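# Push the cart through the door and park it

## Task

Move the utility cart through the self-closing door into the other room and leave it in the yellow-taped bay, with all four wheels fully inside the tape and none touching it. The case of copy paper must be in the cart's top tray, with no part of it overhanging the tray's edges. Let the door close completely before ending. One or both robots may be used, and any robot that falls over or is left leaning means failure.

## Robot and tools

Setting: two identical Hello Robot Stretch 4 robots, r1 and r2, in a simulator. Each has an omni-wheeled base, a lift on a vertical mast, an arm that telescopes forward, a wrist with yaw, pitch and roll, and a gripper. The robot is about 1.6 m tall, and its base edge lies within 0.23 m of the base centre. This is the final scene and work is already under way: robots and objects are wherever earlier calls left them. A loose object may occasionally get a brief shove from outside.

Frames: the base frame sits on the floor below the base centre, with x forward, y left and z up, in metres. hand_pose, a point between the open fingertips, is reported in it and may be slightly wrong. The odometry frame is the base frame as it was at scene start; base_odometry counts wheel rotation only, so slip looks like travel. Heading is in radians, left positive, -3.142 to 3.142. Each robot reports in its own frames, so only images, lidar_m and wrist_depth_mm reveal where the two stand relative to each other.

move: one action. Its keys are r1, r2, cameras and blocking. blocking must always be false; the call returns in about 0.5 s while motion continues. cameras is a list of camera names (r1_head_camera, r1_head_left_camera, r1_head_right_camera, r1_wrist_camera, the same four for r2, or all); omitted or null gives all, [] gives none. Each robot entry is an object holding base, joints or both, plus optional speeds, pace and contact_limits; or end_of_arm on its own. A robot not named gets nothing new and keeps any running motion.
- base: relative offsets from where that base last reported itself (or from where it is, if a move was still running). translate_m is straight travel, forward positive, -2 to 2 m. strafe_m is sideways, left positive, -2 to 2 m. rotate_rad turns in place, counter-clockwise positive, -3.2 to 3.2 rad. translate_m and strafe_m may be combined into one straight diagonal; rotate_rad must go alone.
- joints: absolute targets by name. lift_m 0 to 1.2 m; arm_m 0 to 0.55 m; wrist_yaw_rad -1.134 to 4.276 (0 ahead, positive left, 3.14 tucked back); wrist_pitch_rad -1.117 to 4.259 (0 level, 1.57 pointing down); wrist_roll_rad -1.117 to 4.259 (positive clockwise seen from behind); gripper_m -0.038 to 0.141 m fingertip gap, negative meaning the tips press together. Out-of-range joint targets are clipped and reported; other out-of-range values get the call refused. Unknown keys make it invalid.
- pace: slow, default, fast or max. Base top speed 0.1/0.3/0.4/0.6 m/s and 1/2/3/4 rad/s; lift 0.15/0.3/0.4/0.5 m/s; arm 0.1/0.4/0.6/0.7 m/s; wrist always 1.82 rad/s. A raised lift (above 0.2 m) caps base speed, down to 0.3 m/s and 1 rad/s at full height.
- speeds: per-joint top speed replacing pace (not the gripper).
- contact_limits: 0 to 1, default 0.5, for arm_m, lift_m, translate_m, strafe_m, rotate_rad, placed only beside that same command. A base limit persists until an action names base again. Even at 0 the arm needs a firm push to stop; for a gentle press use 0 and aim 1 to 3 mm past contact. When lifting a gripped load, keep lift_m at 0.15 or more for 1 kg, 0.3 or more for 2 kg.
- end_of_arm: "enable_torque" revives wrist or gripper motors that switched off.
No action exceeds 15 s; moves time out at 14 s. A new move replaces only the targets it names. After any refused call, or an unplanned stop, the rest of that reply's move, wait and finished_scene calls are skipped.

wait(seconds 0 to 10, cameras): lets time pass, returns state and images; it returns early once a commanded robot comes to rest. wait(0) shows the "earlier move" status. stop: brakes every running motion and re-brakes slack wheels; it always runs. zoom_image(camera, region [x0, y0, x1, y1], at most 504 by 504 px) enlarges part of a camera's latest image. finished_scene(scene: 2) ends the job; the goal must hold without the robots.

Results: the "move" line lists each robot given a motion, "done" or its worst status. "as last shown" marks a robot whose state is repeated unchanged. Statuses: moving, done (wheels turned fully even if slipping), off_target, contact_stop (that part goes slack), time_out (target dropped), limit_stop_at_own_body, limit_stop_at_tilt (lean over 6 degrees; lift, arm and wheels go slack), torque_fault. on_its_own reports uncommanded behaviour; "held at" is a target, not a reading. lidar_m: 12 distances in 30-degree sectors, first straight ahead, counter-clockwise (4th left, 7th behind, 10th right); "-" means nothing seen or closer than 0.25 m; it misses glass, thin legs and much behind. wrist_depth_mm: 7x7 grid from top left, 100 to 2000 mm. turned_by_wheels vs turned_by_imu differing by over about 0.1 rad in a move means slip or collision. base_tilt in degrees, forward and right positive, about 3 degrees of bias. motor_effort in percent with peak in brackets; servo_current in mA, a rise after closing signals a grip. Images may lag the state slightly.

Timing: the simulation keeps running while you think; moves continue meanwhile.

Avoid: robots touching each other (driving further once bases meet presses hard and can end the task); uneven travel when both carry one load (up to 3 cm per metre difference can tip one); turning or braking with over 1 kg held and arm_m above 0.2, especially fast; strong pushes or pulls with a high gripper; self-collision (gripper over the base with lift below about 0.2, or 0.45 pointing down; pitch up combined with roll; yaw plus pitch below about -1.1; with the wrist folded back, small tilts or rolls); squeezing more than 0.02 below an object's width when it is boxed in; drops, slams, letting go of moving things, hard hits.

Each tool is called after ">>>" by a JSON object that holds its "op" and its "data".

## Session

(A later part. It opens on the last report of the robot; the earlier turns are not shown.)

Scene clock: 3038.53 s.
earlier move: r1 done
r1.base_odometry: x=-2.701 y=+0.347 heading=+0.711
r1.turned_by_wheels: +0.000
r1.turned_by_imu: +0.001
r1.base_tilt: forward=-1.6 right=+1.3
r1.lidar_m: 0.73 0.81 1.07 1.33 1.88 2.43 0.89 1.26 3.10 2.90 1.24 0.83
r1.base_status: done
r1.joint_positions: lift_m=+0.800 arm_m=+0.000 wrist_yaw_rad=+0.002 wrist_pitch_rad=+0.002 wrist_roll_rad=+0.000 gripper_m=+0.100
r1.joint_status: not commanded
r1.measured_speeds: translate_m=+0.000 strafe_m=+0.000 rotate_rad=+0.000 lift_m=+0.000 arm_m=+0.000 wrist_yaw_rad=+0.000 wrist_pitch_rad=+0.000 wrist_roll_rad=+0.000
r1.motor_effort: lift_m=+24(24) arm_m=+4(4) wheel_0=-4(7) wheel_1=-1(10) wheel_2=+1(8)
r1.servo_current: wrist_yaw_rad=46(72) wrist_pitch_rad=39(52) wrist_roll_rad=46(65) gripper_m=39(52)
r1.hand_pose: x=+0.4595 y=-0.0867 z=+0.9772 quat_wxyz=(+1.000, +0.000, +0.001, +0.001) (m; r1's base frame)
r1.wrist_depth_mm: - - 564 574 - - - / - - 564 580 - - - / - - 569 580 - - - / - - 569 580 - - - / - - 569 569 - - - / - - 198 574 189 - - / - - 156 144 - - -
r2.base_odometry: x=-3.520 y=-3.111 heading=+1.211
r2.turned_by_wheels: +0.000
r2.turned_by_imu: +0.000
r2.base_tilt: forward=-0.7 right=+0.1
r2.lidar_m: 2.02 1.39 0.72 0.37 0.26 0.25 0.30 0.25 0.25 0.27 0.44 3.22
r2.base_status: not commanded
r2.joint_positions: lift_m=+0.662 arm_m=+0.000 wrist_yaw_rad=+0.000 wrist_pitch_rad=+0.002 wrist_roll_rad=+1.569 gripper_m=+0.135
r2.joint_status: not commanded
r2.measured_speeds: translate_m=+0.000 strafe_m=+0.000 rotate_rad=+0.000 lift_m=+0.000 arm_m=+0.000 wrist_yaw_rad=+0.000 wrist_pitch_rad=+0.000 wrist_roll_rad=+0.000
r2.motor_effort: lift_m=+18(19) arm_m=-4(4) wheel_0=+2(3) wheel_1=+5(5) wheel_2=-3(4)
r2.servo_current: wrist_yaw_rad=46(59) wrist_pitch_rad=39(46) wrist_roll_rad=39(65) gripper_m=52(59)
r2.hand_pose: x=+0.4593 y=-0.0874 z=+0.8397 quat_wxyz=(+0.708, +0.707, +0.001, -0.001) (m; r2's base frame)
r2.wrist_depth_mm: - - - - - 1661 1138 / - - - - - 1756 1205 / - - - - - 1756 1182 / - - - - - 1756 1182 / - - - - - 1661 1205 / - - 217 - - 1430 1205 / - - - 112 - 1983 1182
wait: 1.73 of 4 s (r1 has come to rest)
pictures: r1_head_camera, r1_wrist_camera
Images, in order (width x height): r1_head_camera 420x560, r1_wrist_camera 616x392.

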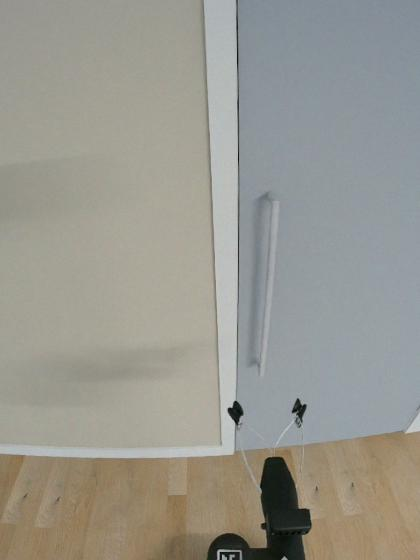

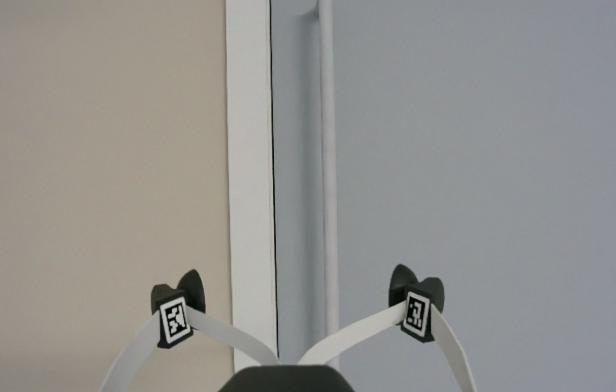

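>>> {"op": "move", "data": {"r1": {"base": {"strafe_m": -0.028, "translate_m": 0.17}}, "blocking": false, "cameras": []}}

>>> {"op": "wait", "data": {"seconds": 4, "cameras": ["r1_wrist_camera"]}}

Scene clock: 3057.60 s.
move: r1 moving
r1.base_odometry: x=-2.674 y=+0.364 heading=+0.712
r1.turned_by_wheels: +0.000
r1.turned_by_imu: +0.000
r1.base_tilt: forward=-1.6 right=+1.3
r1.lidar_m: 0.69 0.75 1.05 1.31 1.87 2.41 0.93 1.39 3.08 2.90 1.16 0.80
r1.base_status: translate_m moving; strafe_m moving
r1.joint_positions: lift_m=+0.800 arm_m=+0.000 wrist_yaw_rad=+0.002 wrist_pitch_rad=+0.002 wrist_roll_rad=+0.000 gripper_m=+0.100
r1.joint_status: not commanded
r1.measured_speeds: translate_m=+0.120 strafe_m=-0.020 rotate_rad=+0.006 lift_m=+0.000 arm_m=+0.000 wrist_yaw_rad=+0.000 wrist_pitch_rad=+0.000 wrist_roll_rad=+0.000
r1.motor_effort: lift_m=+24(24) arm_m=+4(4) wheel_0=+9(10) wheel_1=+5(5) wheel_2=-9(9)
r1.servo_current: wrist_yaw_rad=52(59) wrist_pitch_rad=39(46) wrist_roll_rad=59(65) gripper_m=46(46)
r1.hand_pose: x=+0.4595 y=-0.0867 z=+0.9772 quat_wxyz=(+1.000, +0.000, +0.001, +0.001) (m; r1's base frame)
r1.wrist_depth_mm: - - 539 554 - - - / - - 539 554 - - - / - - 539 496 - - - / - - 539 496 - - - / - - 544 500 - - - / - - 213 559 190 - - / - - 190 144 - - -
r2.base_odometry: x=-3.520 y=-3.111 heading=+1.211
r2.turned_by_wheels: +0.000
r2.turned_by_imu: +0.000
r2.base_tilt: forward=-0.7 right=+0.1
r2.lidar_m: 2.02 1.39 0.72 0.36 0.28 0.25 0.31 0.25 0.25 0.27 0.46 3.23
r2.base_status: not commanded
r2.joint_positions: lift_m=+0.662 arm_m=+0.000 wrist_yaw_rad=+0.000 wrist_pitch_rad=+0.002 wrist_roll_rad=+1.569 gripper_m=+0.135
r2.joint_status: not commanded
r2.measured_speeds: translate_m=+0.000 strafe_m=+0.000 rotate_rad=+0.000 lift_m=+0.000 arm_m=+0.000 wrist_yaw_rad=+0.000 wrist_pitch_rad=+0.000 wrist_roll_rad=+0.000
r2.motor_effort: lift_m=+18(18) arm_m=-4(4) wheel_0=+1(2) wheel_1=+5(5) wheel_2=-3(3)
r2.servo_current: wrist_yaw_rad=46(52) wrist_pitch_rad=46(46) wrist_roll_rad=52(52) gripper_m=46(59)
r2.hand_pose: x=+0.4593 y=-0.0874 z=+0.8397 quat_wxyz=(+0.708, +0.707, +0.001, -0.001) (m; r2's base frame)
r2.wrist_depth_mm: - - - - - 1756 1182 / - - - - - 1708 1182 / - - - - - 1708 1205 / - - - - - 1756 1205 / - - - - - 1661 1205 / - - 217 - - 1464 1205 / - - - 112 - 1921 1205
pictures: none
No camera images: "cameras" was empty.

Scene clock: 3059.03 s.
earlier move: r1 done
r1.base_odometry: x=-2.554 y=+0.437 heading=+0.712
r1.turned_by_wheels: +0.000
r1.turned_by_imu: +0.000
r1.base_tilt: forward=-1.6 right=+1.3
r1.lidar_m: 0.58 0.63 0.85 1.34 1.87 2.49 1.04 1.66 3.07 2.88 0.97 0.66
r1.base_status: done
r1.joint_positions: lift_m=+0.800 arm_m=+0.000 wrist_yaw_rad=+0.002 wrist_pitch_rad=+0.002 wrist_roll_rad=+0.000 gripper_m=+0.100
r1.joint_status: not commanded
r1.measured_speeds: translate_m=+0.000 strafe_m=+0.000 rotate_rad=+0.000 lift_m=+0.000 arm_m=+0.000 wrist_yaw_rad=+0.000 wrist_pitch_rad=+0.000 wrist_roll_rad=+0.000
r1.motor_effort: lift_m=+24(24) arm_m=+4(4) wheel_0=+2(11) wheel_1=+2(6) wheel_2=+1(9)
r1.servo_current: wrist_yaw_rad=46(72) wrist_pitch_rad=33(46) wrist_roll_rad=52(72) gripper_m=46(46)
r1.hand_pose: x=+0.4595 y=-0.0867 z=+0.9772 quat_wxyz=(+1.000, +0.000, +0.001, +0.001) (m; r1's base frame)
r1.wrist_depth_mm: - - 397 413 418 424 427 / - - 394 413 418 424 430 / - 394 399 413 418 427 430 / - 407 399 415 421 427 430 / - - 397 415 421 427 433 / - - 402 418 200 433 436 / - - 402 145 427 430 436
r2.base_odometry: x=-3.520 y=-3.111 heading=+1.211
r2.turned_by_wheels: +0.000
r2.turned_by_imu: +0.000
r2.base_tilt: forward=-0.7 right=+0.0
r2.lidar_m: 2.03 1.41 0.73 0.35 0.28 0.27 0.32 0.25 0.25 0.28 0.45 3.25
r2.base_status: not commanded
r2.joint_positions: lift_m=+0.662 arm_m=+0.000 wrist_yaw_rad=+0.000 wrist_pitch_rad=+0.002 wrist_roll_rad=+1.569 gripper_m=+0.135
r2.joint_status: not commanded
r2.measured_speeds: translate_m=+0.000 strafe_m=+0.000 rotate_rad=+0.000 lift_m=+0.000 arm_m=+0.000 wrist_yaw_rad=+0.000 wrist_pitch_rad=+0.000 wrist_roll_rad=+0.000
r2.motor_effort: lift_m=+18(19) arm_m=-4(4) wheel_0=+2(3) wheel_1=+5(5) wheel_2=-3(4)
r2.servo_current: wrist_yaw_rad=52(52) wrist_pitch_rad=33(46) wrist_roll_rad=39(59) gripper_m=59(59)
r2.hand_pose: x=+0.4593 y=-0.0874 z=+0.8397 quat_wxyz=(+0.708, +0.707, +0.001, -0.001) (m; r2's base frame)
r2.wrist_depth_mm: - - - - - 1708 1182 / - - - - - 1756 1182 / - - - - - 1708 1205 / - - - - - 1756 1229 / - - - - - 1661 1205 / - - 217 - - 1430 1205 / - - - 112 - 1983 1205
wait: 1.43 of 4 s (r1 has come to rest)
pictures: r1_wrist_camera
Images, in order (width x height): r1_wrist_camera 616x392.

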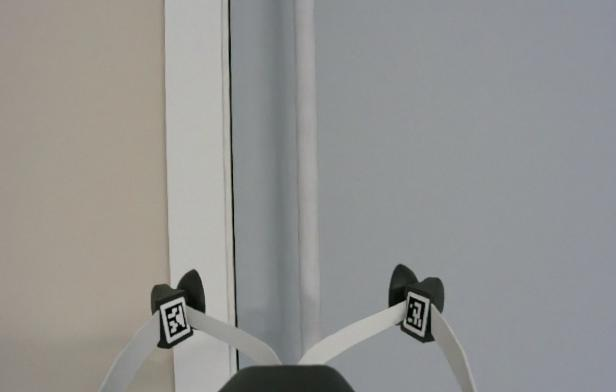

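>>> {"op": "move", "data": {"r1": {"joints": {"arm_m": 0.108}, "pace": "slow", "contact_limits": {"arm_m": 0.1}}, "blocking": false, "cameras": []}}

>>> {"op": "wait", "data": {"seconds": 4, "cameras": ["r1_wrist_camera", "r1_head_camera"]}}

Scene clock: 3073.93 s.
move: r1 moving
r1.base_odometry: x=-2.554 y=+0.437 heading=+0.712
r1.turned_by_wheels: +0.000
r1.turned_by_imu: +0.000
r1.base_tilt: forward=-1.6 right=+1.3
r1.lidar_m: 0.59 0.61 0.83 1.38 1.88 2.48 1.06 1.69 3.04 2.85 0.96 0.67
r1.base_status: not commanded
r1.joint_positions: lift_m=+0.800 arm_m=+0.013 wrist_yaw_rad=+0.002 wrist_pitch_rad=+0.002 wrist_roll_rad=+0.000 gripper_m=+0.100
r1.joint_status: arm_m moving
r1.measured_speeds: translate_m=+0.000 strafe_m=+0.000 rotate_rad=+0.000 lift_m=+0.000 arm_m=+0.049 wrist_yaw_rad=+0.000 wrist_pitch_rad=+0.000 wrist_roll_rad=+0.000
r1.motor_effort: lift_m=+24(24) arm_m=+4(8) wheel_0=+3(3) wheel_1=+2(2) wheel_2=+1(1)
r1.servo_current: wrist_yaw_rad=52(65) wrist_pitch_rad=46(46) wrist_roll_rad=46(65) gripper_m=39(46)
r1.contact_limits: arm_m 0.1
r1.hand_pose: x=+0.4721 y=-0.0867 z=+0.9772 quat_wxyz=(+1.000, +0.000, +0.001, +0.001) (m; r1's base frame)
r1.wrist_depth_mm: 389 392 397 402 410 413 418 / 387 392 392 399 410 413 415 / 389 392 389 404 410 413 421 / 389 394 384 402 410 415 421 / 392 394 387 407 413 418 421 / 392 - 389 407 198 418 424 / 392 - 392 145 413 418 427
r2.base_odometry: x=-3.520 y=-3.111 heading=+1.211
r2.turned_by_wheels: +0.000
r2.turned_by_imu: +0.000
r2.base_tilt: forward=-0.7 right=+0.1
r2.lidar_m: 2.00 1.40 0.74 0.33 0.28 0.27 0.29 0.25 0.25 0.26 0.46 5.46
r2.base_status: not commanded
r2.joint_positions: lift_m=+0.662 arm_m=+0.000 wrist_yaw_rad=+0.000 wrist_pitch_rad=+0.002 wrist_roll_rad=+1.569 gripper_m=+0.135
r2.joint_status: not commanded
r2.measured_speeds: translate_m=+0.000 strafe_m=+0.000 rotate_rad=+0.000 lift_m=+0.000 arm_m=+0.000 wrist_yaw_rad=+0.000 wrist_pitch_rad=+0.000 wrist_roll_rad=+0.000
r2.motor_effort: lift_m=+18(19) arm_m=-4(4) wheel_0=+1(2) wheel_1=+5(5) wheel_2=-4(4)
r2.servo_current: wrist_yaw_rad=52(59) wrist_pitch_rad=39(46) wrist_roll_rad=52(59) gripper_m=52(59)
r2.hand_pose: x=+0.4593 y=-0.0874 z=+0.8397 quat_wxyz=(+0.708, +0.707, +0.001, -0.001) (m; r2's base frame)
r2.wrist_depth_mm: - - - - - 1708 1160 / - - - - - 1708 1205 / - - - - - 1756 1182 / - - - - - 1808 1205 / - - - - - 1618 1229 / - - 217 - - 1464 1205 / - - - 112 - 1921 1205
pictures: none
No camera images: "cameras" was empty.

Scene clock: 3075.80 s.
earlier move: r1 done
r1.base_odometry: x=-2.554 y=+0.437 heading=+0.712
r1.turned_by_wheels: +0.000
r1.turned_by_imu: +0.000
r1.base_tilt: forward=-1.6 right=+1.3
r1.lidar_m: 0.57 0.64 0.78 1.37 1.89 2.53 1.07 1.64 3.05 2.88 0.93 0.67
r1.base_status: not commanded
r1.joint_positions: lift_m=+0.800 arm_m=+0.108 wrist_yaw_rad=+0.002 wrist_pitch_rad=+0.002 wrist_roll_rad=+0.000 gripper_m=+0.100
r1.joint_status: all done
r1.measured_speeds: translate_m=+0.000 strafe_m=+0.000 rotate_rad=+0.000 lift_m=+0.000 arm_m=+0.000 wrist_yaw_rad=+0.000 wrist_pitch_rad=+0.000 wrist_roll_rad=+0.000
r1.motor_effort: lift_m=+24(24) arm_m=+5(8) wheel_0=+2(3) wheel_1=+2(3) wheel_2=+1(1)
r1.servo_current: wrist_yaw_rad=46(72) wrist_pitch_rad=46(52) wrist_roll_rad=52(65) gripper_m=39(52)
r1.contact_limits: arm_m 0.1
r1.hand_pose: x=+0.5674 y=-0.0867 z=+0.9772 quat_wxyz=(+1.000, +0.000, +0.001, +0.001) (m; r1's base frame)
r1.wrist_depth_mm: 296 286 303 306 310 312 317 / 296 287 301 304 310 315 315 / 296 287 304 304 310 314 319 / 296 289 304 306 312 315 317 / 297 290 306 309 314 315 320 / 298 289 306 307 199 317 322 / 298 300 304 151 315 319 320
r2.base_odometry: x=-3.520 y=-3.111 heading=+1.211
r2.turned_by_wheels: +0.000
r2.turned_by_imu: +0.000
r2.base_tilt: forward=-0.6 right=+0.0
r2.lidar_m: 2.01 1.39 0.75 0.36 0.28 0.28 0.29 0.25 0.25 0.27 0.46 5.48
r2.base_status: not commanded
r2.joint_positions: lift_m=+0.662 arm_m=+0.000 wrist_yaw_rad=+0.000 wrist_pitch_rad=+0.002 wrist_roll_rad=+1.569 gripper_m=+0.135
r2.joint_status: not commanded
r2.measured_speeds: translate_m=+0.000 strafe_m=+0.000 rotate_rad=+0.000 lift_m=+0.000 arm_m=+0.000 wrist_yaw_rad=+0.000 wrist_pitch_rad=+0.000 wrist_roll_rad=+0.000
r2.motor_effort: lift_m=+18(19) arm_m=-4(4) wheel_0=+2(3) wheel_1=+5(5) wheel_2=-4(4)
r2.servo_current: wrist_yaw_rad=46(59) wrist_pitch_rad=39(46) wrist_roll_rad=39(65) gripper_m=52(59)
r2.hand_pose: x=+0.4593 y=-0.0874 z=+0.8397 quat_wxyz=(+0.708, +0.707, +0.001, -0.001) (m; r2's base frame)
r2.wrist_depth_mm: - - - - - 1708 1182 / - - - - - 1708 1160 / - - - - - 1756 1182 / - - - - - 1808 1205 / - - - - - 1576 1182 / - - 218 - - 1397 1205 / - - - 112 - 1921 1205
wait: 1.87 of 4 s (r1 has come to rest)
pictures: r1_head_camera, r1_wrist_camera
Images, in order (width x height): r1_head_camera 420x560, r1_wrist_camera 616x392.

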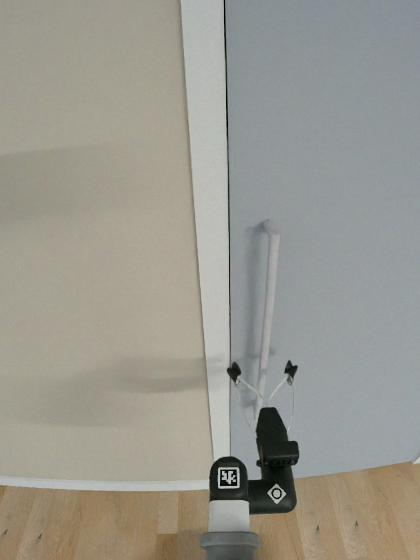

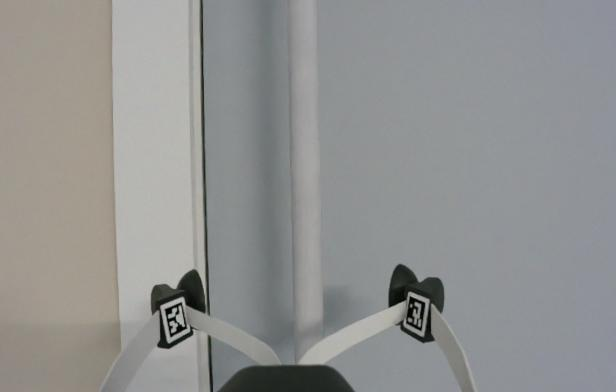

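>>> {"op": "move", "data": {"r1": {"joints": {"gripper_m": 0.0}}, "blocking": false, "cameras": []}}

>>> {"op": "wait", "data": {"seconds": 3, "cameras": ["r1_wrist_camera"]}}

Scene clock: 3082.27 s.
move: r1 moving
r1.base_odometry: x=-2.554 y=+0.437 heading=+0.712
r1.turned_by_wheels: +0.000
r1.turned_by_imu: +0.000
r1.base_tilt: forward=-1.6 right=+1.3
r1.lidar_m: 0.58 0.63 0.83 1.34 1.90 2.48 1.06 1.68 3.05 2.88 0.99 0.63
r1.base_status: not commanded
r1.joint_positions: lift_m=+0.800 arm_m=+0.108 wrist_yaw_rad=+0.002 wrist_pitch_rad=+0.002 wrist_roll_rad=+0.000 gripper_m=+0.084
r1.joint_status: gripper_m moving
r1.measured_speeds: translate_m=+0.000 strafe_m=+0.000 rotate_rad=+0.000 lift_m=+0.000 arm_m=+0.000 wrist_yaw_rad=+0.000 wrist_pitch_rad=+0.000 wrist_roll_rad=+0.000
r1.motor_effort: lift_m=+24(24) arm_m=+5(5) wheel_0=+3(3) wheel_1=+2(3) wheel_2=+1(1)
r1.servo_current: wrist_yaw_rad=59(65) wrist_pitch_rad=39(52) wrist_roll_rad=46(59) gripper_m=91(91)
r1.contact_limits: arm_m 0.1
r1.hand_pose: x=+0.5674 y=-0.0867 z=+0.9772 quat_wxyz=(+1.000, +0.000, +0.001, +0.001) (m; r1's base frame)
r1.wrist_depth_mm: 296 285 303 303 309 314 315 / 294 287 303 306 310 314 317 / 296 289 303 306 312 315 319 / 297 287 304 307 312 317 317 / 298 290 306 307 312 319 320 / 298 290 213 309 196 317 320 / 298 290 307 151 315 319 322
r2.base_odometry: x=-3.520 y=-3.111 heading=+1.211
r2.turned_by_wheels: +0.000
r2.turned_by_imu: +0.000
r2.base_tilt: forward=-0.7 right=+0.0
r2.lidar_m: 2.03 1.40 0.73 0.34 0.27 0.27 0.31 0.25 0.25 0.26 0.46 3.22
r2.base_status: not commanded
r2.joint_positions: lift_m=+0.662 arm_m=+0.000 wrist_yaw_rad=+0.000 wrist_pitch_rad=+0.002 wrist_roll_rad=+1.569 gripper_m=+0.135
r2.joint_status: not commanded
r2.measured_speeds: translate_m=+0.000 strafe_m=+0.000 rotate_rad=+0.000 lift_m=+0.000 arm_m=+0.000 wrist_yaw_rad=+0.000 wrist_pitch_rad=+0.000 wrist_roll_rad=+0.000
r2.motor_effort: lift_m=+18(18) arm_m=-4(4) wheel_0=+2(2) wheel_1=+5(5) wheel_2=-4(4)
r2.servo_current: wrist_yaw_rad=39(59) wrist_pitch_rad=39(46) wrist_roll_rad=52(52) gripper_m=52(52)
r2.hand_pose: x=+0.4593 y=-0.0874 z=+0.8397 quat_wxyz=(+0.708, +0.707, +0.001, -0.001) (m; r2's base frame)
r2.wrist_depth_mm: - - - - - 1708 1182 / - - - - - 1756 1205 / - - - - - 1756 1182 / - - - - - 1708 1205 / - - - - - 1618 1205 / - - 216 - - 1397 1182 / - - - 112 - 1863 1182
pictures: none
No camera images: "cameras" was empty.

Scene clock: 3083.57 s.
earlier move: r1 done
r1.base_odometry: x=-2.554 y=+0.437 heading=+0.712
r1.turned_by_wheels: +0.000
r1.turned_by_imu: +0.000
r1.base_tilt: forward=-1.6 right=+1.3
r1.lidar_m: 0.56 0.65 0.84 1.35 1.87 2.46 1.06 1.69 3.07 2.88 0.97 0.65
r1.base_status: not commanded
r1.joint_positions: lift_m=+0.800 arm_m=+0.108 wrist_yaw_rad=+0.002 wrist_pitch_rad=+0.002 wrist_roll_rad=+0.000 gripper_m=+0.001
r1.joint_status: all done
r1.measured_speeds: translate_m=+0.000 strafe_m=+0.000 rotate_rad=+0.000 lift_m=+0.000 arm_m=+0.000 wrist_yaw_rad=+0.000 wrist_pitch_rad=+0.000 wrist_roll_rad=+0.000
r1.motor_effort: lift_m=+24(24) arm_m=+5(5) wheel_0=+2(3) wheel_1=+2(3) wheel_2=+1(1)
r1.servo_current: wrist_yaw_rad=52(65) wrist_pitch_rad=39(52) wrist_roll_rad=52(72) gripper_m=52(130)
r1.contact_limits: arm_m 0.1
r1.hand_pose: x=+0.5674 y=-0.0867 z=+0.9772 quat_wxyz=(+1.000, +0.000, +0.001, +0.001) (m; r1's base frame)
r1.wrist_depth_mm: 294 286 301 306 309 314 315 / 296 287 304 306 310 315 317 / 296 287 304 307 310 315 319 / 296 289 304 307 312 315 319 / 298 289 306 307 314 317 320 / 297 290 290 194 314 317 320 / 297 290 185 188 181 319 320
r2.base_odometry: x=-3.520 y=-3.111 heading=+1.211
r2.turned_by_wheels: +0.000
r2.turned_by_imu: +0.000
r2.base_tilt: forward=-0.6 right=+0.0
r2.lidar_m: 2.01 1.39 0.73 0.35 0.27 0.27 0.31 0.25 0.25 0.25 0.42 3.24
r2.base_status: not commanded
r2.joint_positions: lift_m=+0.662 arm_m=+0.000 wrist_yaw_rad=+0.000 wrist_pitch_rad=+0.002 wrist_roll_rad=+1.569 gripper_m=+0.135
r2.joint_status: not commanded
r2.measured_speeds: translate_m=+0.000 strafe_m=+0.000 rotate_rad=+0.000 lift_m=+0.000 arm_m=+0.000 wrist_yaw_rad=+0.000 wrist_pitch_rad=+0.000 wrist_roll_rad=+0.000
r2.motor_effort: lift_m=+18(19) arm_m=-4(4) wheel_0=+2(2) wheel_1=+5(5) wheel_2=-3(4)
r2.servo_current: wrist_yaw_rad=65(65) wrist_pitch_rad=39(46) wrist_roll_rad=33(59) gripper_m=52(59)
r2.hand_pose: x=+0.4593 y=-0.0874 z=+0.8397 quat_wxyz=(+0.708, +0.707, +0.001, -0.001) (m; r2's base frame)
r2.wrist_depth_mm: - - - - - 1708 1182 / - - - - - 1708 1182 / - - - - - 1756 1205 / - - - - - 1756 1229 / - - - - - 1708 1182 / - - 216 - - 1430 1205 / - - - 112 - 1983 1205
wait: 1.30 of 3 s (r1 has come to rest)
pictures: r1_wrist_camera
Images, in order (width x height): r1_wrist_camera 616x392.

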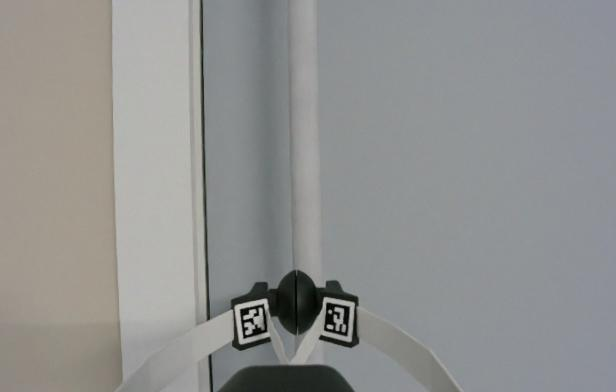

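>>> {"op": "move", "data": {"r1": {"joints": {"gripper_m": 0.08}}, "blocking": false, "cameras": []}}

>>> {"op": "wait", "data": {"seconds": 2, "cameras": []}}

>>> {"op": "move", "data": {"r1": {"joints": {"arm_m": 0.143}, "pace": "slow", "contact_limits": {"arm_m": 0.0}}, "blocking": false, "cameras": []}}

>>> {"op": "wait", "data": {"seconds": 3, "cameras": ["r1_wrist_camera"]}}

Scene clock: 3116.63 s.
move: r1 moving
r1.base_odometry: x=-2.554 y=+0.437 heading=+0.712
r1.turned_by_wheels: +0.000
r1.turned_by_imu: +0.000
r1.base_tilt: forward=-1.6 right=+1.3
r1.lidar_m: 0.59 0.63 0.85 1.36 1.88 2.48 1.07 1.66 3.04 2.88 0.97 0.65
r1.base_status: not commanded
r1.joint_positions: lift_m=+0.800 arm_m=+0.108 wrist_yaw_rad=+0.002 wrist_pitch_rad=+0.002 wrist_roll_rad=+0.000 gripper_m=+0.019
r1.joint_status: gripper_m moving
r1.measured_speeds: translate_m=+0.000 strafe_m=+0.000 rotate_rad=+0.000 lift_m=+0.000 arm_m=+0.000 wrist_yaw_rad=+0.000 wrist_pitch_rad=+0.000 wrist_roll_rad=+0.000
r1.motor_effort: lift_m=+24(24) arm_m=+5(5) wheel_0=+2(3) wheel_1=+2(2) wheel_2=+1(1)
r1.servo_current: wrist_yaw_rad=46(65) wrist_pitch_rad=33(46) wrist_roll_rad=46(59) gripper_m=65(72)
r1.contact_limits: arm_m 0.1
r1.hand_pose: x=+0.5674 y=-0.0867 z=+0.9772 quat_wxyz=(+1.000, +0.000, +0.001, +0.001) (m; r1's base frame)
r1.wrist_depth_mm: 294 286 303 303 310 314 315 / 296 287 303 306 309 314 319 / 296 289 303 306 312 315 319 / 297 287 304 306 312 315 319 / 297 289 304 307 314 315 320 / 297 290 290 206 314 317 322 / 298 290 307 244 312 320 322
r2.base_odometry: x=-3.520 y=-3.111 heading=+1.211
r2.turned_by_wheels: +0.000
r2.turned_by_imu: +0.000
r2.base_tilt: forward=-0.7 right=+0.1
r2.lidar_m: 2.02 1.39 0.70 0.35 0.27 0.26 0.29 0.25 0.25 0.27 0.44 3.27
r2.base_status: not commanded
r2.joint_positions: lift_m=+0.662 arm_m=+0.000 wrist_yaw_rad=+0.000 wrist_pitch_rad=+0.002 wrist_roll_rad=+1.569 gripper_m=+0.135
r2.joint_status: not commanded
r2.measured_speeds: translate_m=+0.000 strafe_m=+0.000 rotate_rad=+0.000 lift_m=+0.000 arm_m=+0.000 wrist_yaw_rad=+0.000 wrist_pitch_rad=+0.000 wrist_roll_rad=+0.000
r2.motor_effort: lift_m=+18(18) arm_m=-4(4) wheel_0=+2(2) wheel_1=+5(5) wheel_2=-3(4)
r2.servo_current: wrist_yaw_rad=46(59) wrist_pitch_rad=39(46) wrist_roll_rad=39(52) gripper_m=46(59)
r2.hand_pose: x=+0.4593 y=-0.0874 z=+0.8397 quat_wxyz=(+0.708, +0.707, +0.001, -0.001) (m; r2's base frame)
r2.wrist_depth_mm: - - - - - 1756 1138 / - - - - - 1708 1205 / - - - - - 1708 1229 / - - - - - 1756 1205 / - - - - - 1618 1205 / - - 217 - - 1464 1205 / - - - 112 - 1921 1182
pictures: none
No camera images: "cameras" was empty.

Scene clock: 3117.73 s.
earlier move: r1 done
r1.base_odometry: x=-2.554 y=+0.437 heading=+0.712
r1.turned_by_wheels: +0.000
r1.turned_by_imu: +0.000
r1.base_tilt: forward=-1.6 right=+1.2
r1.lidar_m: 0.57 0.63 0.88 1.36 1.89 2.48 1.05 1.67 3.01 2.88 0.98 0.64
r1.base_status: not commanded
r1.joint_positions: lift_m=+0.800 arm_m=+0.108 wrist_yaw_rad=+0.002 wrist_pitch_rad=+0.002 wrist_roll_rad=+0.000 gripper_m=+0.080
r1.joint_status: all done
r1.measured_speeds: translate_m=+0.000 strafe_m=+0.000 rotate_rad=+0.000 lift_m=+0.000 arm_m=+0.000 wrist_yaw_rad=+0.000 wrist_pitch_rad=+0.000 wrist_roll_rad=+0.000
r1.motor_effort: lift_m=+24(24) arm_m=+5(5) wheel_0=+3(3) wheel_1=+2(3) wheel_2=+1(1)
r1.servo_current: wrist_yaw_rad=65(65) wrist_pitch_rad=39(52) wrist_roll_rad=52(72) gripper_m=46(85)
r1.contact_limits: arm_m 0.1
r1.hand_pose: x=+0.5674 y=-0.0867 z=+0.9772 quat_wxyz=(+1.000, +0.000, +0.001, +0.001) (m; r1's base frame)
r1.wrist_depth_mm: 293 286 303 304 310 312 317 / 296 286 303 306 310 312 317 / 296 286 303 307 310 314 317 / 297 287 304 306 310 315 319 / 297 289 304 307 312 315 320 / 298 289 213 307 194 319 320 / 297 300 306 152 314 319 320
r2.base_odometry: x=-3.520 y=-3.111 heading=+1.211
r2.turned_by_wheels: +0.000
r2.turned_by_imu: +0.000
r2.base_tilt: forward=-0.7 right=+0.1
r2.lidar_m: 2.03 1.39 0.76 0.35 0.27 0.25 0.30 0.25 0.25 0.26 0.44 5.47
r2.base_status: not commanded
r2.joint_positions: lift_m=+0.662 arm_m=+0.000 wrist_yaw_rad=+0.000 wrist_pitch_rad=+0.002 wrist_roll_rad=+1.569 gripper_m=+0.135
r2.joint_status: not commanded
r2.measured_speeds: translate_m=+0.000 strafe_m=+0.000 rotate_rad=+0.000 lift_m=+0.000 arm_m=+0.000 wrist_yaw_rad=+0.000 wrist_pitch_rad=+0.000 wrist_roll_rad=+0.000
r2.motor_effort: lift_m=+18(19) arm_m=-4(4) wheel_0=+2(2) wheel_1=+5(5) wheel_2=-3(4)
r2.servo_current: wrist_yaw_rad=52(59) wrist_pitch_rad=39(46) wrist_roll_rad=46(59) gripper_m=59(59)
r2.hand_pose: x=+0.4593 y=-0.0874 z=+0.8397 quat_wxyz=(+0.708, +0.707, +0.001, -0.001) (m; r2's base frame)
r2.wrist_depth_mm: - - - - - 1756 1160 / - - - - - 1756 1182 / - - - - - 1708 1205 / - - - - - 1708 1205 / - - - - - 1576 1205 / - - 217 - - 1464 1205 / - - - 112 - 1921 1205
wait: 1.10 of 2 s (r1 has come to rest)
pictures: none
No camera images: "cameras" was empty.

Scene clock: 3118.23 s.
move: r1 moving
r1.base_odometry: x=-2.554 y=+0.437 heading=+0.712
r1.turned_by_wheels: +0.000
r1.turned_by_imu: +0.000
r1.base_tilt: forward=-1.6 right=+1.3
r1.lidar_m: 0.58 0.64 0.85 1.36 1.91 2.52 1.06 1.69 3.04 2.88 0.97 0.67
r1.base_status: not commanded
r1.joint_positions: lift_m=+0.800 arm_m=+0.121 wrist_yaw_rad=+0.002 wrist_pitch_rad=+0.002 wrist_roll_rad=+0.000 gripper_m=+0.080
r1.joint_status: arm_m moving
r1.measured_speeds: translate_m=+0.000 strafe_m=+0.000 rotate_rad=+0.000 lift_m=+0.000 arm_m=+0.049 wrist_yaw_rad=+0.000 wrist_pitch_rad=+0.000 wrist_roll_rad=+0.000
r1.motor_effort: lift_m=+24(24) arm_m=+6(8) wheel_0=+2(3) wheel_1=+2(3) wheel_2=+1(1)
r1.servo_current: wrist_yaw_rad=59(65) wrist_pitch_rad=39(52) wrist_roll_rad=46(72) gripper_m=39(52)
r1.contact_limits: arm_m 0
r1.hand_pose: x=+0.5801 y=-0.0867 z=+0.9772 quat_wxyz=(+1.000, +0.000, +0.001, +0.001) (m; r1's base frame)
r1.wrist_depth_mm: 283 276 291 293 297 303 306 / 283 276 293 296 300 301 307 / 285 276 294 294 301 304 307 / 285 276 294 296 301 304 307 / 286 278 294 296 303 306 309 / 287 279 213 296 193 306 310 / 287 281 294 152 304 310 310
r2.base_odometry: x=-3.520 y=-3.111 heading=+1.211
r2.turned_by_wheels: +0.000
r2.turned_by_imu: +0.000
r2.base_tilt: forward=-0.7 right=+0.1
r2.lidar_m: 2.02 1.39 0.75 0.37 0.27 0.26 0.30 0.25 0.25 0.26 0.44 3.24
r2.base_status: not commanded
r2.joint_positions: lift_m=+0.662 arm_m=+0.000 wrist_yaw_rad=+0.000 wrist_pitch_rad=+0.002 wrist_roll_rad=+1.569 gripper_m=+0.135
r2.joint_status: not commanded
r2.measured_speeds: translate_m=+0.000 strafe_m=+0.000 rotate_rad=+0.000 lift_m=+0.000 arm_m=+0.000 wrist_yaw_rad=+0.000 wrist_pitch_rad=+0.000 wrist_roll_rad=+0.000
r2.motor_effort: lift_m=+18(19) arm_m=-4(4) wheel_0=+1(2) wheel_1=+5(5) wheel_2=-3(3)
r2.servo_current: wrist_yaw_rad=46(59) wrist_pitch_rad=46(46) wrist_roll_rad=46(52) gripper_m=46(59)
r2.hand_pose: x=+0.4593 y=-0.0874 z=+0.8397 quat_wxyz=(+0.708, +0.707, +0.001, -0.001) (m; r2's base frame)
r2.wrist_depth_mm: - - - - - 1708 1160 / - - - - - 1708 1160 / - - - - - 1756 1182 / - - - - - 1708 1205 / - - - - - 1661 1205 / - - 216 - - 1464 1205 / - - - 112 - 1863 1205
pictures: none
No camera images: "cameras" was empty.

Scene clock: 3119.20 s.
earlier move: r1 done
r1.base_odometry: x=-2.554 y=+0.437 heading=+0.712
r1.turned_by_wheels: +0.000
r1.turned_by_imu: +0.000
r1.base_tilt: forward=-1.6 right=+1.2
r1.lidar_m: 0.57 0.63 0.84 1.35 1.89 2.49 1.05 1.71 3.06 2.89 0.94 0.67
r1.base_status: not commanded
r1.joint_positions: lift_m=+0.800 arm_m=+0.143 wrist_yaw_rad=+0.002 wrist_pitch_rad=+0.002 wrist_roll_rad=+0.000 gripper_m=+0.080
r1.joint_status: all done
r1.measured_speeds: translate_m=+0.000 strafe_m=+0.000 rotate_rad=+0.000 lift_m=+0.000 arm_m=+0.000 wrist_yaw_rad=+0.000 wrist_pitch_rad=+0.000 wrist_roll_rad=+0.000
r1.motor_effort: lift_m=+24(24) arm_m=+4(8) wheel_0=+3(3) wheel_1=+2(3) wheel_2=+1(1)
r1.servo_current: wrist_yaw_rad=33(65) wrist_pitch_rad=52(52) wrist_roll_rad=52(72) gripper_m=39(52)
r1.contact_limits: arm_m 0
r1.hand_pose: x=+0.6024 y=-0.0867 z=+0.9772 quat_wxyz=(+1.000, +0.000, +0.001, +0.001) (m; r1's base frame)
r1.wrist_depth_mm: 260 251 267 270 274 278 281 / 262 251 267 270 274 277 281 / 262 252 270 271 276 279 282 / 263 253 270 271 276 279 282 / 263 253 271 272 278 281 283 / 264 254 214 272 194 281 285 / 265 254 271 152 278 282 285
r2.base_odometry: x=-3.520 y=-3.111 heading=+1.211
r2.turned_by_wheels: +0.000
r2.turned_by_imu: +0.000
r2.base_tilt: forward=-0.7 right=+0.1
r2.lidar_m: 2.02 1.38 0.68 0.33 0.27 0.25 0.30 0.25 0.25 0.28 0.46 3.23
r2.base_status: not commanded
r2.joint_positions: lift_m=+0.662 arm_m=+0.000 wrist_yaw_rad=+0.000 wrist_pitch_rad=+0.002 wrist_roll_rad=+1.569 gripper_m=+0.135
r2.joint_status: not commanded
r2.measured_speeds: translate_m=+0.000 strafe_m=+0.000 rotate_rad=+0.000 lift_m=+0.000 arm_m=+0.000 wrist_yaw_rad=+0.000 wrist_pitch_rad=+0.000 wrist_roll_rad=+0.000
r2.motor_effort: lift_m=+18(19) arm_m=-4(4) wheel_0=+2(2) wheel_1=+5(5) wheel_2=-3(4)
r2.servo_current: wrist_yaw_rad=46(59) wrist_pitch_rad=39(46) wrist_roll_rad=52(52) gripper_m=52(59)
r2.hand_pose: x=+0.4593 y=-0.0874 z=+0.8397 quat_wxyz=(+0.708, +0.707, +0.001, -0.001) (m; r2's base frame)
r2.wrist_depth_mm: - - - - - 1756 1160 / - - - - - 1661 1160 / - - - - - 1708 1182 / - - - - - 1756 1205 / - - - - - 1618 1205 / - - 217 - - 1430 1205 / - - - 112 - 1921 1182
wait: 0.97 of 3 s (r1 has come to rest)
pictures: r1_wrist_camera
Images, in order (width x height): r1_wrist_camera 616x392.

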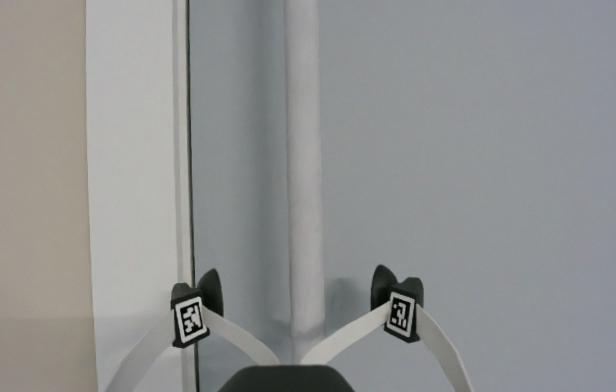

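>>> {"op": "move", "data": {"r1": {"joints": {"gripper_m": 0.0}}, "blocking": false, "cameras": []}}

>>> {"op": "wait", "data": {"seconds": 3, "cameras": ["r1_wrist_camera"]}}

Scene clock: 3126.83 s.
move: r1 moving
r1.base_odometry: x=-2.554 y=+0.437 heading=+0.712
r1.turned_by_wheels: +0.000
r1.turned_by_imu: +0.000
r1.base_tilt: forward=-1.6 right=+1.3
r1.lidar_m: 0.56 0.60 0.87 1.35 1.90 2.53 1.07 1.64 3.06 2.87 0.97 0.65
r1.base_status: not commanded
r1.joint_positions: lift_m=+0.800 arm_m=+0.143 wrist_yaw_rad=+0.002 wrist_pitch_rad=+0.002 wrist_roll_rad=+0.000 gripper_m=+0.062
r1.joint_status: gripper_m moving
r1.measured_speeds: translate_m=+0.000 strafe_m=+0.000 rotate_rad=+0.000 lift_m=+0.000 arm_m=+0.000 wrist_yaw_rad=+0.000 wrist_pitch_rad=+0.000 wrist_roll_rad=+0.000
r1.motor_effort: lift_m=+24(24) arm_m=+5(5) wheel_0=+3(3) wheel_1=+2(3) wheel_2=+1(1)
r1.servo_current: wrist_yaw_rad=52(65) wrist_pitch_rad=33(46) wrist_roll_rad=46(72) gripper_m=98(98)
r1.contact_limits: arm_m 0
r1.hand_pose: x=+0.6024 y=-0.0867 z=+0.9772 quat_wxyz=(+1.000, +0.000, +0.001, +0.001) (m; r1's base frame)
r1.wrist_depth_mm: 260 251 268 270 274 278 281 / 262 251 268 270 274 278 281 / 262 252 268 272 274 279 282 / 263 252 271 272 277 281 283 / 263 253 271 273 277 281 283 / 263 254 212 273 193 282 285 / 264 254 271 154 278 282 285
r2.base_odometry: x=-3.520 y=-3.111 heading=+1.211
r2.turned_by_wheels: +0.000
r2.turned_by_imu: +0.000
r2.base_tilt: forward=-0.7 right=+0.1
r2.lidar_m: 2.01 1.39 0.74 0.36 0.26 0.26 0.32 0.25 0.25 0.28 0.42 3.26
r2.base_status: not commanded
r2.joint_positions: lift_m=+0.662 arm_m=+0.000 wrist_yaw_rad=+0.000 wrist_pitch_rad=+0.002 wrist_roll_rad=+1.569 gripper_m=+0.135
r2.joint_status: not commanded
r2.measured_speeds: translate_m=+0.000 strafe_m=+0.000 rotate_rad=+0.000 lift_m=+0.000 arm_m=+0.000 wrist_yaw_rad=+0.000 wrist_pitch_rad=+0.000 wrist_roll_rad=+0.000
r2.motor_effort: lift_m=+18(18) arm_m=-4(4) wheel_0=+2(3) wheel_1=+6(6) wheel_2=-3(4)
r2.servo_current: wrist_yaw_rad=46(52) wrist_pitch_rad=33(46) wrist_roll_rad=52(52) gripper_m=59(59)
r2.hand_pose: x=+0.4593 y=-0.0874 z=+0.8397 quat_wxyz=(+0.708, +0.707, +0.001, -0.001) (m; r2's base frame)
r2.wrist_depth_mm: - - - - - 1661 1160 / - - - - - 1708 1205 / - - - - - 1756 1205 / - - - - - 1808 1182 / - - - - - 1618 1182 / - - 219 - - 1430 1205 / - - - 112 - 1921 1205
pictures: none
No camera images: "cameras" was empty.

Scene clock: 3127.93 s.
earlier move: r1 done
r1.base_odometry: x=-2.554 y=+0.437 heading=+0.712
r1.turned_by_wheels: +0.000
r1.turned_by_imu: +0.000
r1.base_tilt: forward=-1.6 right=+1.3
r1.lidar_m: 0.56 0.63 0.87 1.34 1.90 2.48 1.06 1.67 3.03 2.88 0.97 0.68
r1.base_status: not commanded
r1.joint_positions: lift_m=+0.800 arm_m=+0.143 wrist_yaw_rad=+0.002 wrist_pitch_rad=+0.002 wrist_roll_rad=+0.000 gripper_m=+0.001
r1.joint_status: all done
r1.measured_speeds: translate_m=+0.000 strafe_m=+0.000 rotate_rad=+0.000 lift_m=+0.000 arm_m=+0.000 wrist_yaw_rad=+0.000 wrist_pitch_rad=+0.000 wrist_roll_rad=+0.000
r1.motor_effort: lift_m=+24(24) arm_m=+0(5) wheel_0=+2(3) wheel_1=+2(3) wheel_2=+1(1)
r1.servo_current: wrist_yaw_rad=59(65) wrist_pitch_rad=39(46) wrist_roll_rad=52(72) gripper_m=72(130)
r1.contact_limits: arm_m 0
r1.hand_pose: x=+0.6025 y=-0.0867 z=+0.9772 quat_wxyz=(+1.000, +0.000, +0.001, +0.001) (m; r1's base frame)
r1.wrist_depth_mm: 258 251 268 271 277 281 285 / 259 251 268 271 277 282 285 / 259 252 270 272 277 282 286 / 260 252 272 273 278 282 286 / 262 253 271 212 279 283 289 / 263 253 190 206 278 285 289 / 264 252 271 207 281 286 289
r2.base_odometry: x=-3.520 y=-3.111 heading=+1.211
r2.turned_by_wheels: +0.000
r2.turned_by_imu: +0.000
r2.base_tilt: forward=-0.7 right=+0.1
r2.lidar_m: 2.02 1.41 0.74 0.37 0.25 0.25 0.29 0.25 0.25 0.25 0.45 3.25
r2.base_status: not commanded
r2.joint_positions: lift_m=+0.662 arm_m=+0.000 wrist_yaw_rad=+0.000 wrist_pitch_rad=+0.002 wrist_roll_rad=+1.569 gripper_m=+0.135
r2.joint_status: not commanded
r2.measured_speeds: translate_m=+0.000 strafe_m=+0.000 rotate_rad=+0.000 lift_m=+0.000 arm_m=+0.000 wrist_yaw_rad=+0.000 wrist_pitch_rad=+0.000 wrist_roll_rad=+0.000
r2.motor_effort: lift_m=+18(18) arm_m=-4(4) wheel_0=+2(3) wheel_1=+5(6) wheel_2=-3(4)
r2.servo_current: wrist_yaw_rad=46(59) wrist_pitch_rad=46(52) wrist_roll_rad=33(59) gripper_m=52(59)
r2.hand_pose: x=+0.4593 y=-0.0874 z=+0.8397 quat_wxyz=(+0.708, +0.707, +0.001, -0.001) (m; r2's base frame)
r2.wrist_depth_mm: - - - - - 1708 1182 / - - - - - 1708 1182 / - - - - - 1808 1205 / - - - - - 1808 1182 / - - - - - 1618 1205 / - - 218 - - 1430 1205 / - - - 112 - 1983 1182
wait: 1.10 of 3 s (r1 has come to rest)
pictures: r1_wrist_camera
Images, in order (width x height): r1_wrist_camera 616x392.

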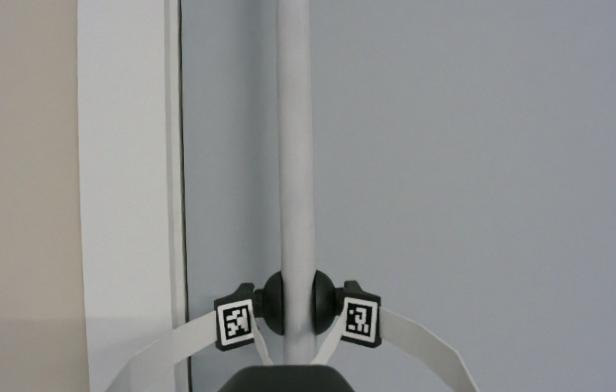

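>>> {"op": "move", "data": {"r1": {"joints": {"gripper_m": -0.02}}, "blocking": false, "cameras": []}}

>>> {"op": "wait", "data": {"seconds": 2, "cameras": []}}

>>> {"op": "move", "data": {"r1": {"base": {"translate_m": -0.06}, "pace": "slow"}, "blocking": false, "cameras": []}}

>>> {"op": "wait", "data": {"seconds": 3, "cameras": ["r1_wrist_camera", "r1_head_camera"]}}

Scene clock: 3148.10 s.
move: r1 moving
r1.base_odometry: x=-2.554 y=+0.437 heading=+0.712
r1.turned_by_wheels: +0.000
r1.turned_by_imu: +0.000
r1.base_tilt: forward=-1.6 right=+1.3
r1.lidar_m: 0.57 0.63 0.87 1.37 1.87 2.51 1.07 1.66 3.01 2.87 0.96 0.66
r1.base_status: not commanded
r1.joint_positions: lift_m=+0.800 arm_m=+0.143 wrist_yaw_rad=+0.002 wrist_pitch_rad=+0.002 wrist_roll_rad=+0.000 gripper_m=-0.017
r1.joint_status: gripper_m moving
r1.measured_speeds: translate_m=+0.000 strafe_m=+0.000 rotate_rad=+0.000 lift_m=+0.000 arm_m=+0.000 wrist_yaw_rad=+0.000 wrist_pitch_rad=+0.000 wrist_roll_rad=+0.000
r1.motor_effort: lift_m=+24(24) arm_m=-4(4) wheel_0=+1(3) wheel_1=+2(2) wheel_2=+1(1)
r1.servo_current: wrist_yaw_rad=52(65) wrist_pitch_rad=46(46) wrist_roll_rad=65(65) gripper_m=137(163)
r1.contact_limits: arm_m 0
r1.hand_pose: x=+0.6025 y=-0.0867 z=+0.9772 quat_wxyz=(+1.000, +0.000, +0.001, +0.001) (m; r1's base frame)
r1.wrist_depth_mm: 259 251 268 268 276 279 282 / 260 251 268 206 276 279 283 / 259 252 270 271 278 281 285 / 260 252 270 272 278 281 283 / 263 253 271 271 278 282 285 / 263 253 186 202 185 282 286 / 264 253 270 206 279 283 287
r2.base_odometry: x=-3.520 y=-3.111 heading=+1.211
r2.turned_by_wheels: +0.000
r2.turned_by_imu: +0.000
r2.base_tilt: forward=-0.7 right=+0.1
r2.lidar_m: 2.04 1.39 0.72 0.34 0.26 0.26 0.30 0.25 0.25 0.26 0.46 3.26
r2.base_status: not commanded
r2.joint_positions: lift_m=+0.662 arm_m=+0.000 wrist_yaw_rad=+0.000 wrist_pitch_rad=+0.002 wrist_roll_rad=+1.569 gripper_m=+0.135
r2.joint_status: not commanded
r2.measured_speeds: translate_m=+0.000 strafe_m=+0.000 rotate_rad=+0.000 lift_m=+0.000 arm_m=+0.000 wrist_yaw_rad=+0.000 wrist_pitch_rad=+0.000 wrist_roll_rad=+0.000
r2.motor_effort: lift_m=+18(19) arm_m=-4(4) wheel_0=+2(2) wheel_1=+5(5) wheel_2=-3(3)
r2.servo_current: wrist_yaw_rad=52(52) wrist_pitch_rad=39(46) wrist_roll_rad=39(59) gripper_m=52(52)
r2.hand_pose: x=+0.4593 y=-0.0874 z=+0.8397 quat_wxyz=(+0.708, +0.707, +0.001, -0.001) (m; r2's base frame)
r2.wrist_depth_mm: - - - - - 1661 1182 / - - - - - 1708 1205 / - - - - - 1808 1182 / - - - - - 1756 1182 / - - - - - 1576 1182 / - - 218 - - 1430 1205 / - - - 112 - 1863 1205
pictures: none
No camera images: "cameras" was empty.

Scene clock: 3148.43 s.
earlier move: r1 done
r1.base_odometry: x=-2.554 y=+0.437 heading=+0.712
r1.turned_by_wheels: +0.000
r1.turned_by_imu: +0.000
r1.base_tilt: forward=-1.5 right=+1.3
r1.lidar_m: 0.57 0.62 0.85 1.38 1.88 2.48 1.06 1.66 3.06 2.87 0.96 0.66
r1.base_status: not commanded
r1.joint_positions: lift_m=+0.800 arm_m=+0.143 wrist_yaw_rad=+0.002 wrist_pitch_rad=+0.002 wrist_roll_rad=+0.000 gripper_m=-0.019
r1.joint_status: all done
r1.measured_speeds: translate_m=+0.000 strafe_m=+0.000 rotate_rad=+0.000 lift_m=+0.000 arm_m=+0.000 wrist_yaw_rad=+0.000 wrist_pitch_rad=+0.000 wrist_roll_rad=+0.000
r1.motor_effort: lift_m=+24(24) arm_m=-4(4) wheel_0=+0(3) wheel_1=+2(2) wheel_2=+1(1)
r1.servo_current: wrist_yaw_rad=46(65) wrist_pitch_rad=46(46) wrist_roll_rad=46(65) gripper_m=91(163)
r1.contact_limits: arm_m 0
r1.hand_pose: x=+0.6025 y=-0.0867 z=+0.9772 quat_wxyz=(+1.000, +0.000, +0.001, +0.001) (m; r1's base frame)
r1.wrist_depth_mm: 258 250 267 206 274 279 282 / 259 251 270 206 274 279 282 / 259 252 270 271 276 281 283 / 262 252 270 271 277 281 285 / 262 253 271 272 277 281 285 / 264 253 186 202 184 282 286 / 264 252 183 206 279 282 287
r2.base_odometry: x=-3.520 y=-3.111 heading=+1.211
r2.turned_by_wheels: +0.000
r2.turned_by_imu: +0.000
r2.base_tilt: forward=-0.7 right=+0.1
r2.lidar_m: 2.02 1.40 0.74 0.35 0.27 0.26 0.31 0.25 0.25 0.28 0.44 3.25
r2.base_status: not commanded
r2.joint_positions: lift_m=+0.662 arm_m=+0.000 wrist_yaw_rad=+0.000 wrist_pitch_rad=+0.002 wrist_roll_rad=+1.569 gripper_m=+0.135
r2.joint_status: not commanded
r2.measured_speeds: translate_m=+0.000 strafe_m=+0.000 rotate_rad=+0.000 lift_m=+0.000 arm_m=+0.000 wrist_yaw_rad=+0.000 wrist_pitch_rad=+0.000 wrist_roll_rad=+0.000
r2.motor_effort: lift_m=+18(19) arm_m=-4(4) wheel_0=+2(2) wheel_1=+5(5) wheel_2=-3(3)
r2.servo_current: wrist_yaw_rad=46(52) wrist_pitch_rad=39(46) wrist_roll_rad=52(59) gripper_m=46(52)
r2.hand_pose: x=+0.4593 y=-0.0874 z=+0.8397 quat_wxyz=(+0.708, +0.707, +0.001, -0.001) (m; r2's base frame)
r2.wrist_depth_mm: - - - - - 1708 1182 / - - - - - 1708 1182 / - - - - - 1708 1205 / - - - - - 1756 1229 / - - - - - 1661 1205 / - - 218 - - 1430 1205 / - - - 112 - 1863 1182
wait: 0.33 of 2 s (r1 has come to rest)
pictures: none
No camera images: "cameras" was empty.

Scene clock: 3148.93 s.
move: r1 moving
r1.base_odometry: x=-2.564 y=+0.429 heading=+0.711
r1.turned_by_wheels: -0.001
r1.turned_by_imu: -0.001
r1.base_tilt: forward=-1.6 right=+1.3
r1.lidar_m: 0.56 0.64 0.87 1.33 1.90 2.49 1.04 1.65 3.07 2.86 1.02 0.66
r1.base_status: translate_m moving
r1.joint_positions: lift_m=+0.800 arm_m=+0.143 wrist_yaw_rad=+0.002 wrist_pitch_rad=+0.002 wrist_roll_rad=+0.000 gripper_m=-0.019
r1.joint_status: not commanded
r1.measured_speeds: translate_m=-0.048 strafe_m=+0.000 rotate_rad=+0.000 lift_m=+0.000 arm_m=+0.000 wrist_yaw_rad=+0.000 wrist_pitch_rad=+0.000 wrist_roll_rad=+0.000
r1.motor_effort: lift_m=+24(24) arm_m=-3(4) wheel_0=-9(9) wheel_1=-6(6) wheel_2=+7(8)
r1.servo_current: wrist_yaw_rad=39(46) wrist_pitch_rad=33(46) wrist_roll_rad=46(65) gripper_m=91(98)
r1.contact_limits: arm_m 0
r1.hand_pose: x=+0.6025 y=-0.0867 z=+0.9772 quat_wxyz=(+1.000, +0.000, +0.001, +0.001) (m; r1's base frame)
r1.wrist_depth_mm: 270 260 277 281 286 290 294 / 268 260 278 279 286 291 293 / 270 260 278 281 287 291 294 / 271 260 279 282 287 291 296 / 272 262 281 282 289 293 297 / 272 263 206 204 185 294 297 / 272 262 281 216 290 294 298
r2.base_odometry: x=-3.520 y=-3.111 heading=+1.211
r2.turned_by_wheels: +0.000
r2.turned_by_imu: +0.000
r2.base_tilt: forward=-0.6 right=+0.1
r2.lidar_m: 2.00 1.41 0.73 0.33 0.27 0.28 0.31 0.25 0.25 0.27 0.44 5.46
r2.base_status: not commanded
r2.joint_positions: lift_m=+0.662 arm_m=+0.000 wrist_yaw_rad=+0.000 wrist_pitch_rad=+0.002 wrist_roll_rad=+1.569 gripper_m=+0.135
r2.joint_status: not commanded
r2.measured_speeds: translate_m=+0.000 strafe_m=+0.000 rotate_rad=+0.000 lift_m=+0.000 arm_m=+0.000 wrist_yaw_rad=+0.000 wrist_pitch_rad=+0.000 wrist_roll_rad=+0.000
r2.motor_effort: lift_m=+18(19) arm_m=-4(4) wheel_0=+2(2) wheel_1=+5(5) wheel_2=-4(4)
r2.servo_current: wrist_yaw_rad=46(52) wrist_pitch_rad=46(52) wrist_roll_rad=59(59) gripper_m=52(52)
r2.hand_pose: x=+0.4593 y=-0.0874 z=+0.8397 quat_wxyz=(+0.708, +0.707, +0.001, -0.001) (m; r2's base frame)
r2.wrist_depth_mm: - - - - - 1708 1182 / - - - - - 1756 1205 / - - - - - 1756 1160 / - - - - - 1756 1182 / - - - - - 1661 1229 / - - 217 - - 1464 1205 / - - - 112 - 1863 1182
pictures: none
No camera images: "cameras" was empty.

Scene clock: 3150.27 s.
earlier move: r1 done
r1.base_odometry: x=-2.600 y=+0.398 heading=+0.711
r1.turned_by_wheels: +0.000
r1.turned_by_imu: +0.000
r1.base_tilt: forward=-1.6 right=+1.2
r1.lidar_m: 0.62 0.70 0.90 1.41 1.87 2.48 1.01 1.56 3.06 2.87 1.04 0.71
r1.base_status: done
r1.joint_positions: lift_m=+0.800 arm_m=+0.143 wrist_yaw_rad=+0.002 wrist_pitch_rad=+0.002 wrist_roll_rad=+0.000 gripper_m=-0.019
r1.joint_status: not commanded
r1.measured_speeds: translate_m=+0.000 strafe_m=+0.000 rotate_rad=+0.000 lift_m=+0.000 arm_m=+0.000 wrist_yaw_rad=+0.000 wrist_pitch_rad=+0.000 wrist_roll_rad=+0.000
r1.motor_effort: lift_m=+24(24) arm_m=+4(4) wheel_0=-4(10) wheel_1=-3(7) wheel_2=+2(9)
r1.servo_current: wrist_yaw_rad=33(65) wrist_pitch_rad=39(52) wrist_roll_rad=46(65) gripper_m=59(98)
r1.contact_limits: arm_m 0
r1.hand_pose: x=+0.6024 y=-0.0868 z=+0.9772 quat_wxyz=(+1.000, +0.000, +0.001, +0.001) (m; r1's base frame)
r1.wrist_depth_mm: 315 309 327 332 340 345 351 / 317 310 327 334 340 345 351 / 319 310 329 336 340 347 353 / 317 312 330 332 342 349 353 / 319 314 330 332 343 347 355 / 320 315 314 199 342 349 355 / 320 312 332 336 343 351 355
r2.base_odometry: x=-3.520 y=-3.111 heading=+1.211
r2.turned_by_wheels: +0.000
r2.turned_by_imu: +0.000
r2.base_tilt: forward=-0.7 right=+0.1
r2.lidar_m: 2.02 1.40 0.73 0.36 0.25 0.28 0.31 0.25 0.25 0.26 0.43 3.23
r2.base_status: not commanded
r2.joint_positions: lift_m=+0.662 arm_m=+0.000 wrist_yaw_rad=+0.000 wrist_pitch_rad=+0.002 wrist_roll_rad=+1.569 gripper_m=+0.135
r2.joint_status: not commanded
r2.measured_speeds: translate_m=+0.000 strafe_m=+0.000 rotate_rad=+0.000 lift_m=+0.000 arm_m=+0.000 wrist_yaw_rad=+0.000 wrist_pitch_rad=+0.000 wrist_roll_rad=+0.000
r2.motor_effort: lift_m=+18(19) arm_m=-4(4) wheel_0=+2(2) wheel_1=+5(5) wheel_2=-3(4)
r2.servo_current: wrist_yaw_rad=39(59) wrist_pitch_rad=39(52) wrist_roll_rad=46(59) gripper_m=59(59)
r2.hand_pose: x=+0.4593 y=-0.0874 z=+0.8397 quat_wxyz=(+0.708, +0.707, +0.001, -0.001) (m; r2's base frame)
r2.wrist_depth_mm: - - - - - 1661 1182 / - - - - - 1708 1160 / - - - - - 1756 1205 / - - - - - 1756 1205 / - - - - - 1618 1182 / - - 217 - - 1464 1205 / - - - 112 - 1921 1229
wait: 1.33 of 3 s (r1 has come to rest)
pictures: r1_head_camera, r1_wrist_camera
Images, in order (width x height): r1_head_camera 420x560, r1_wrist_camera 616x392.

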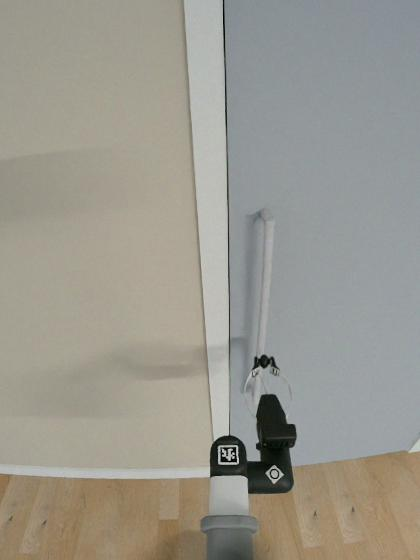

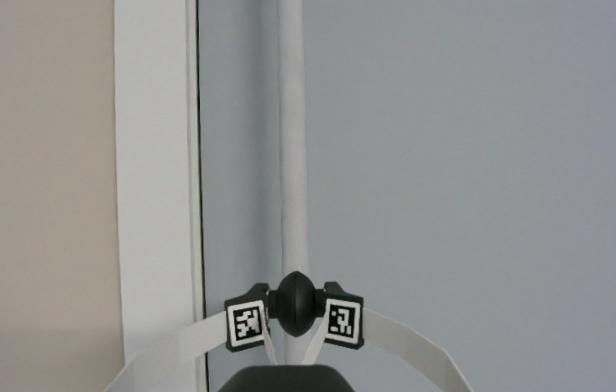

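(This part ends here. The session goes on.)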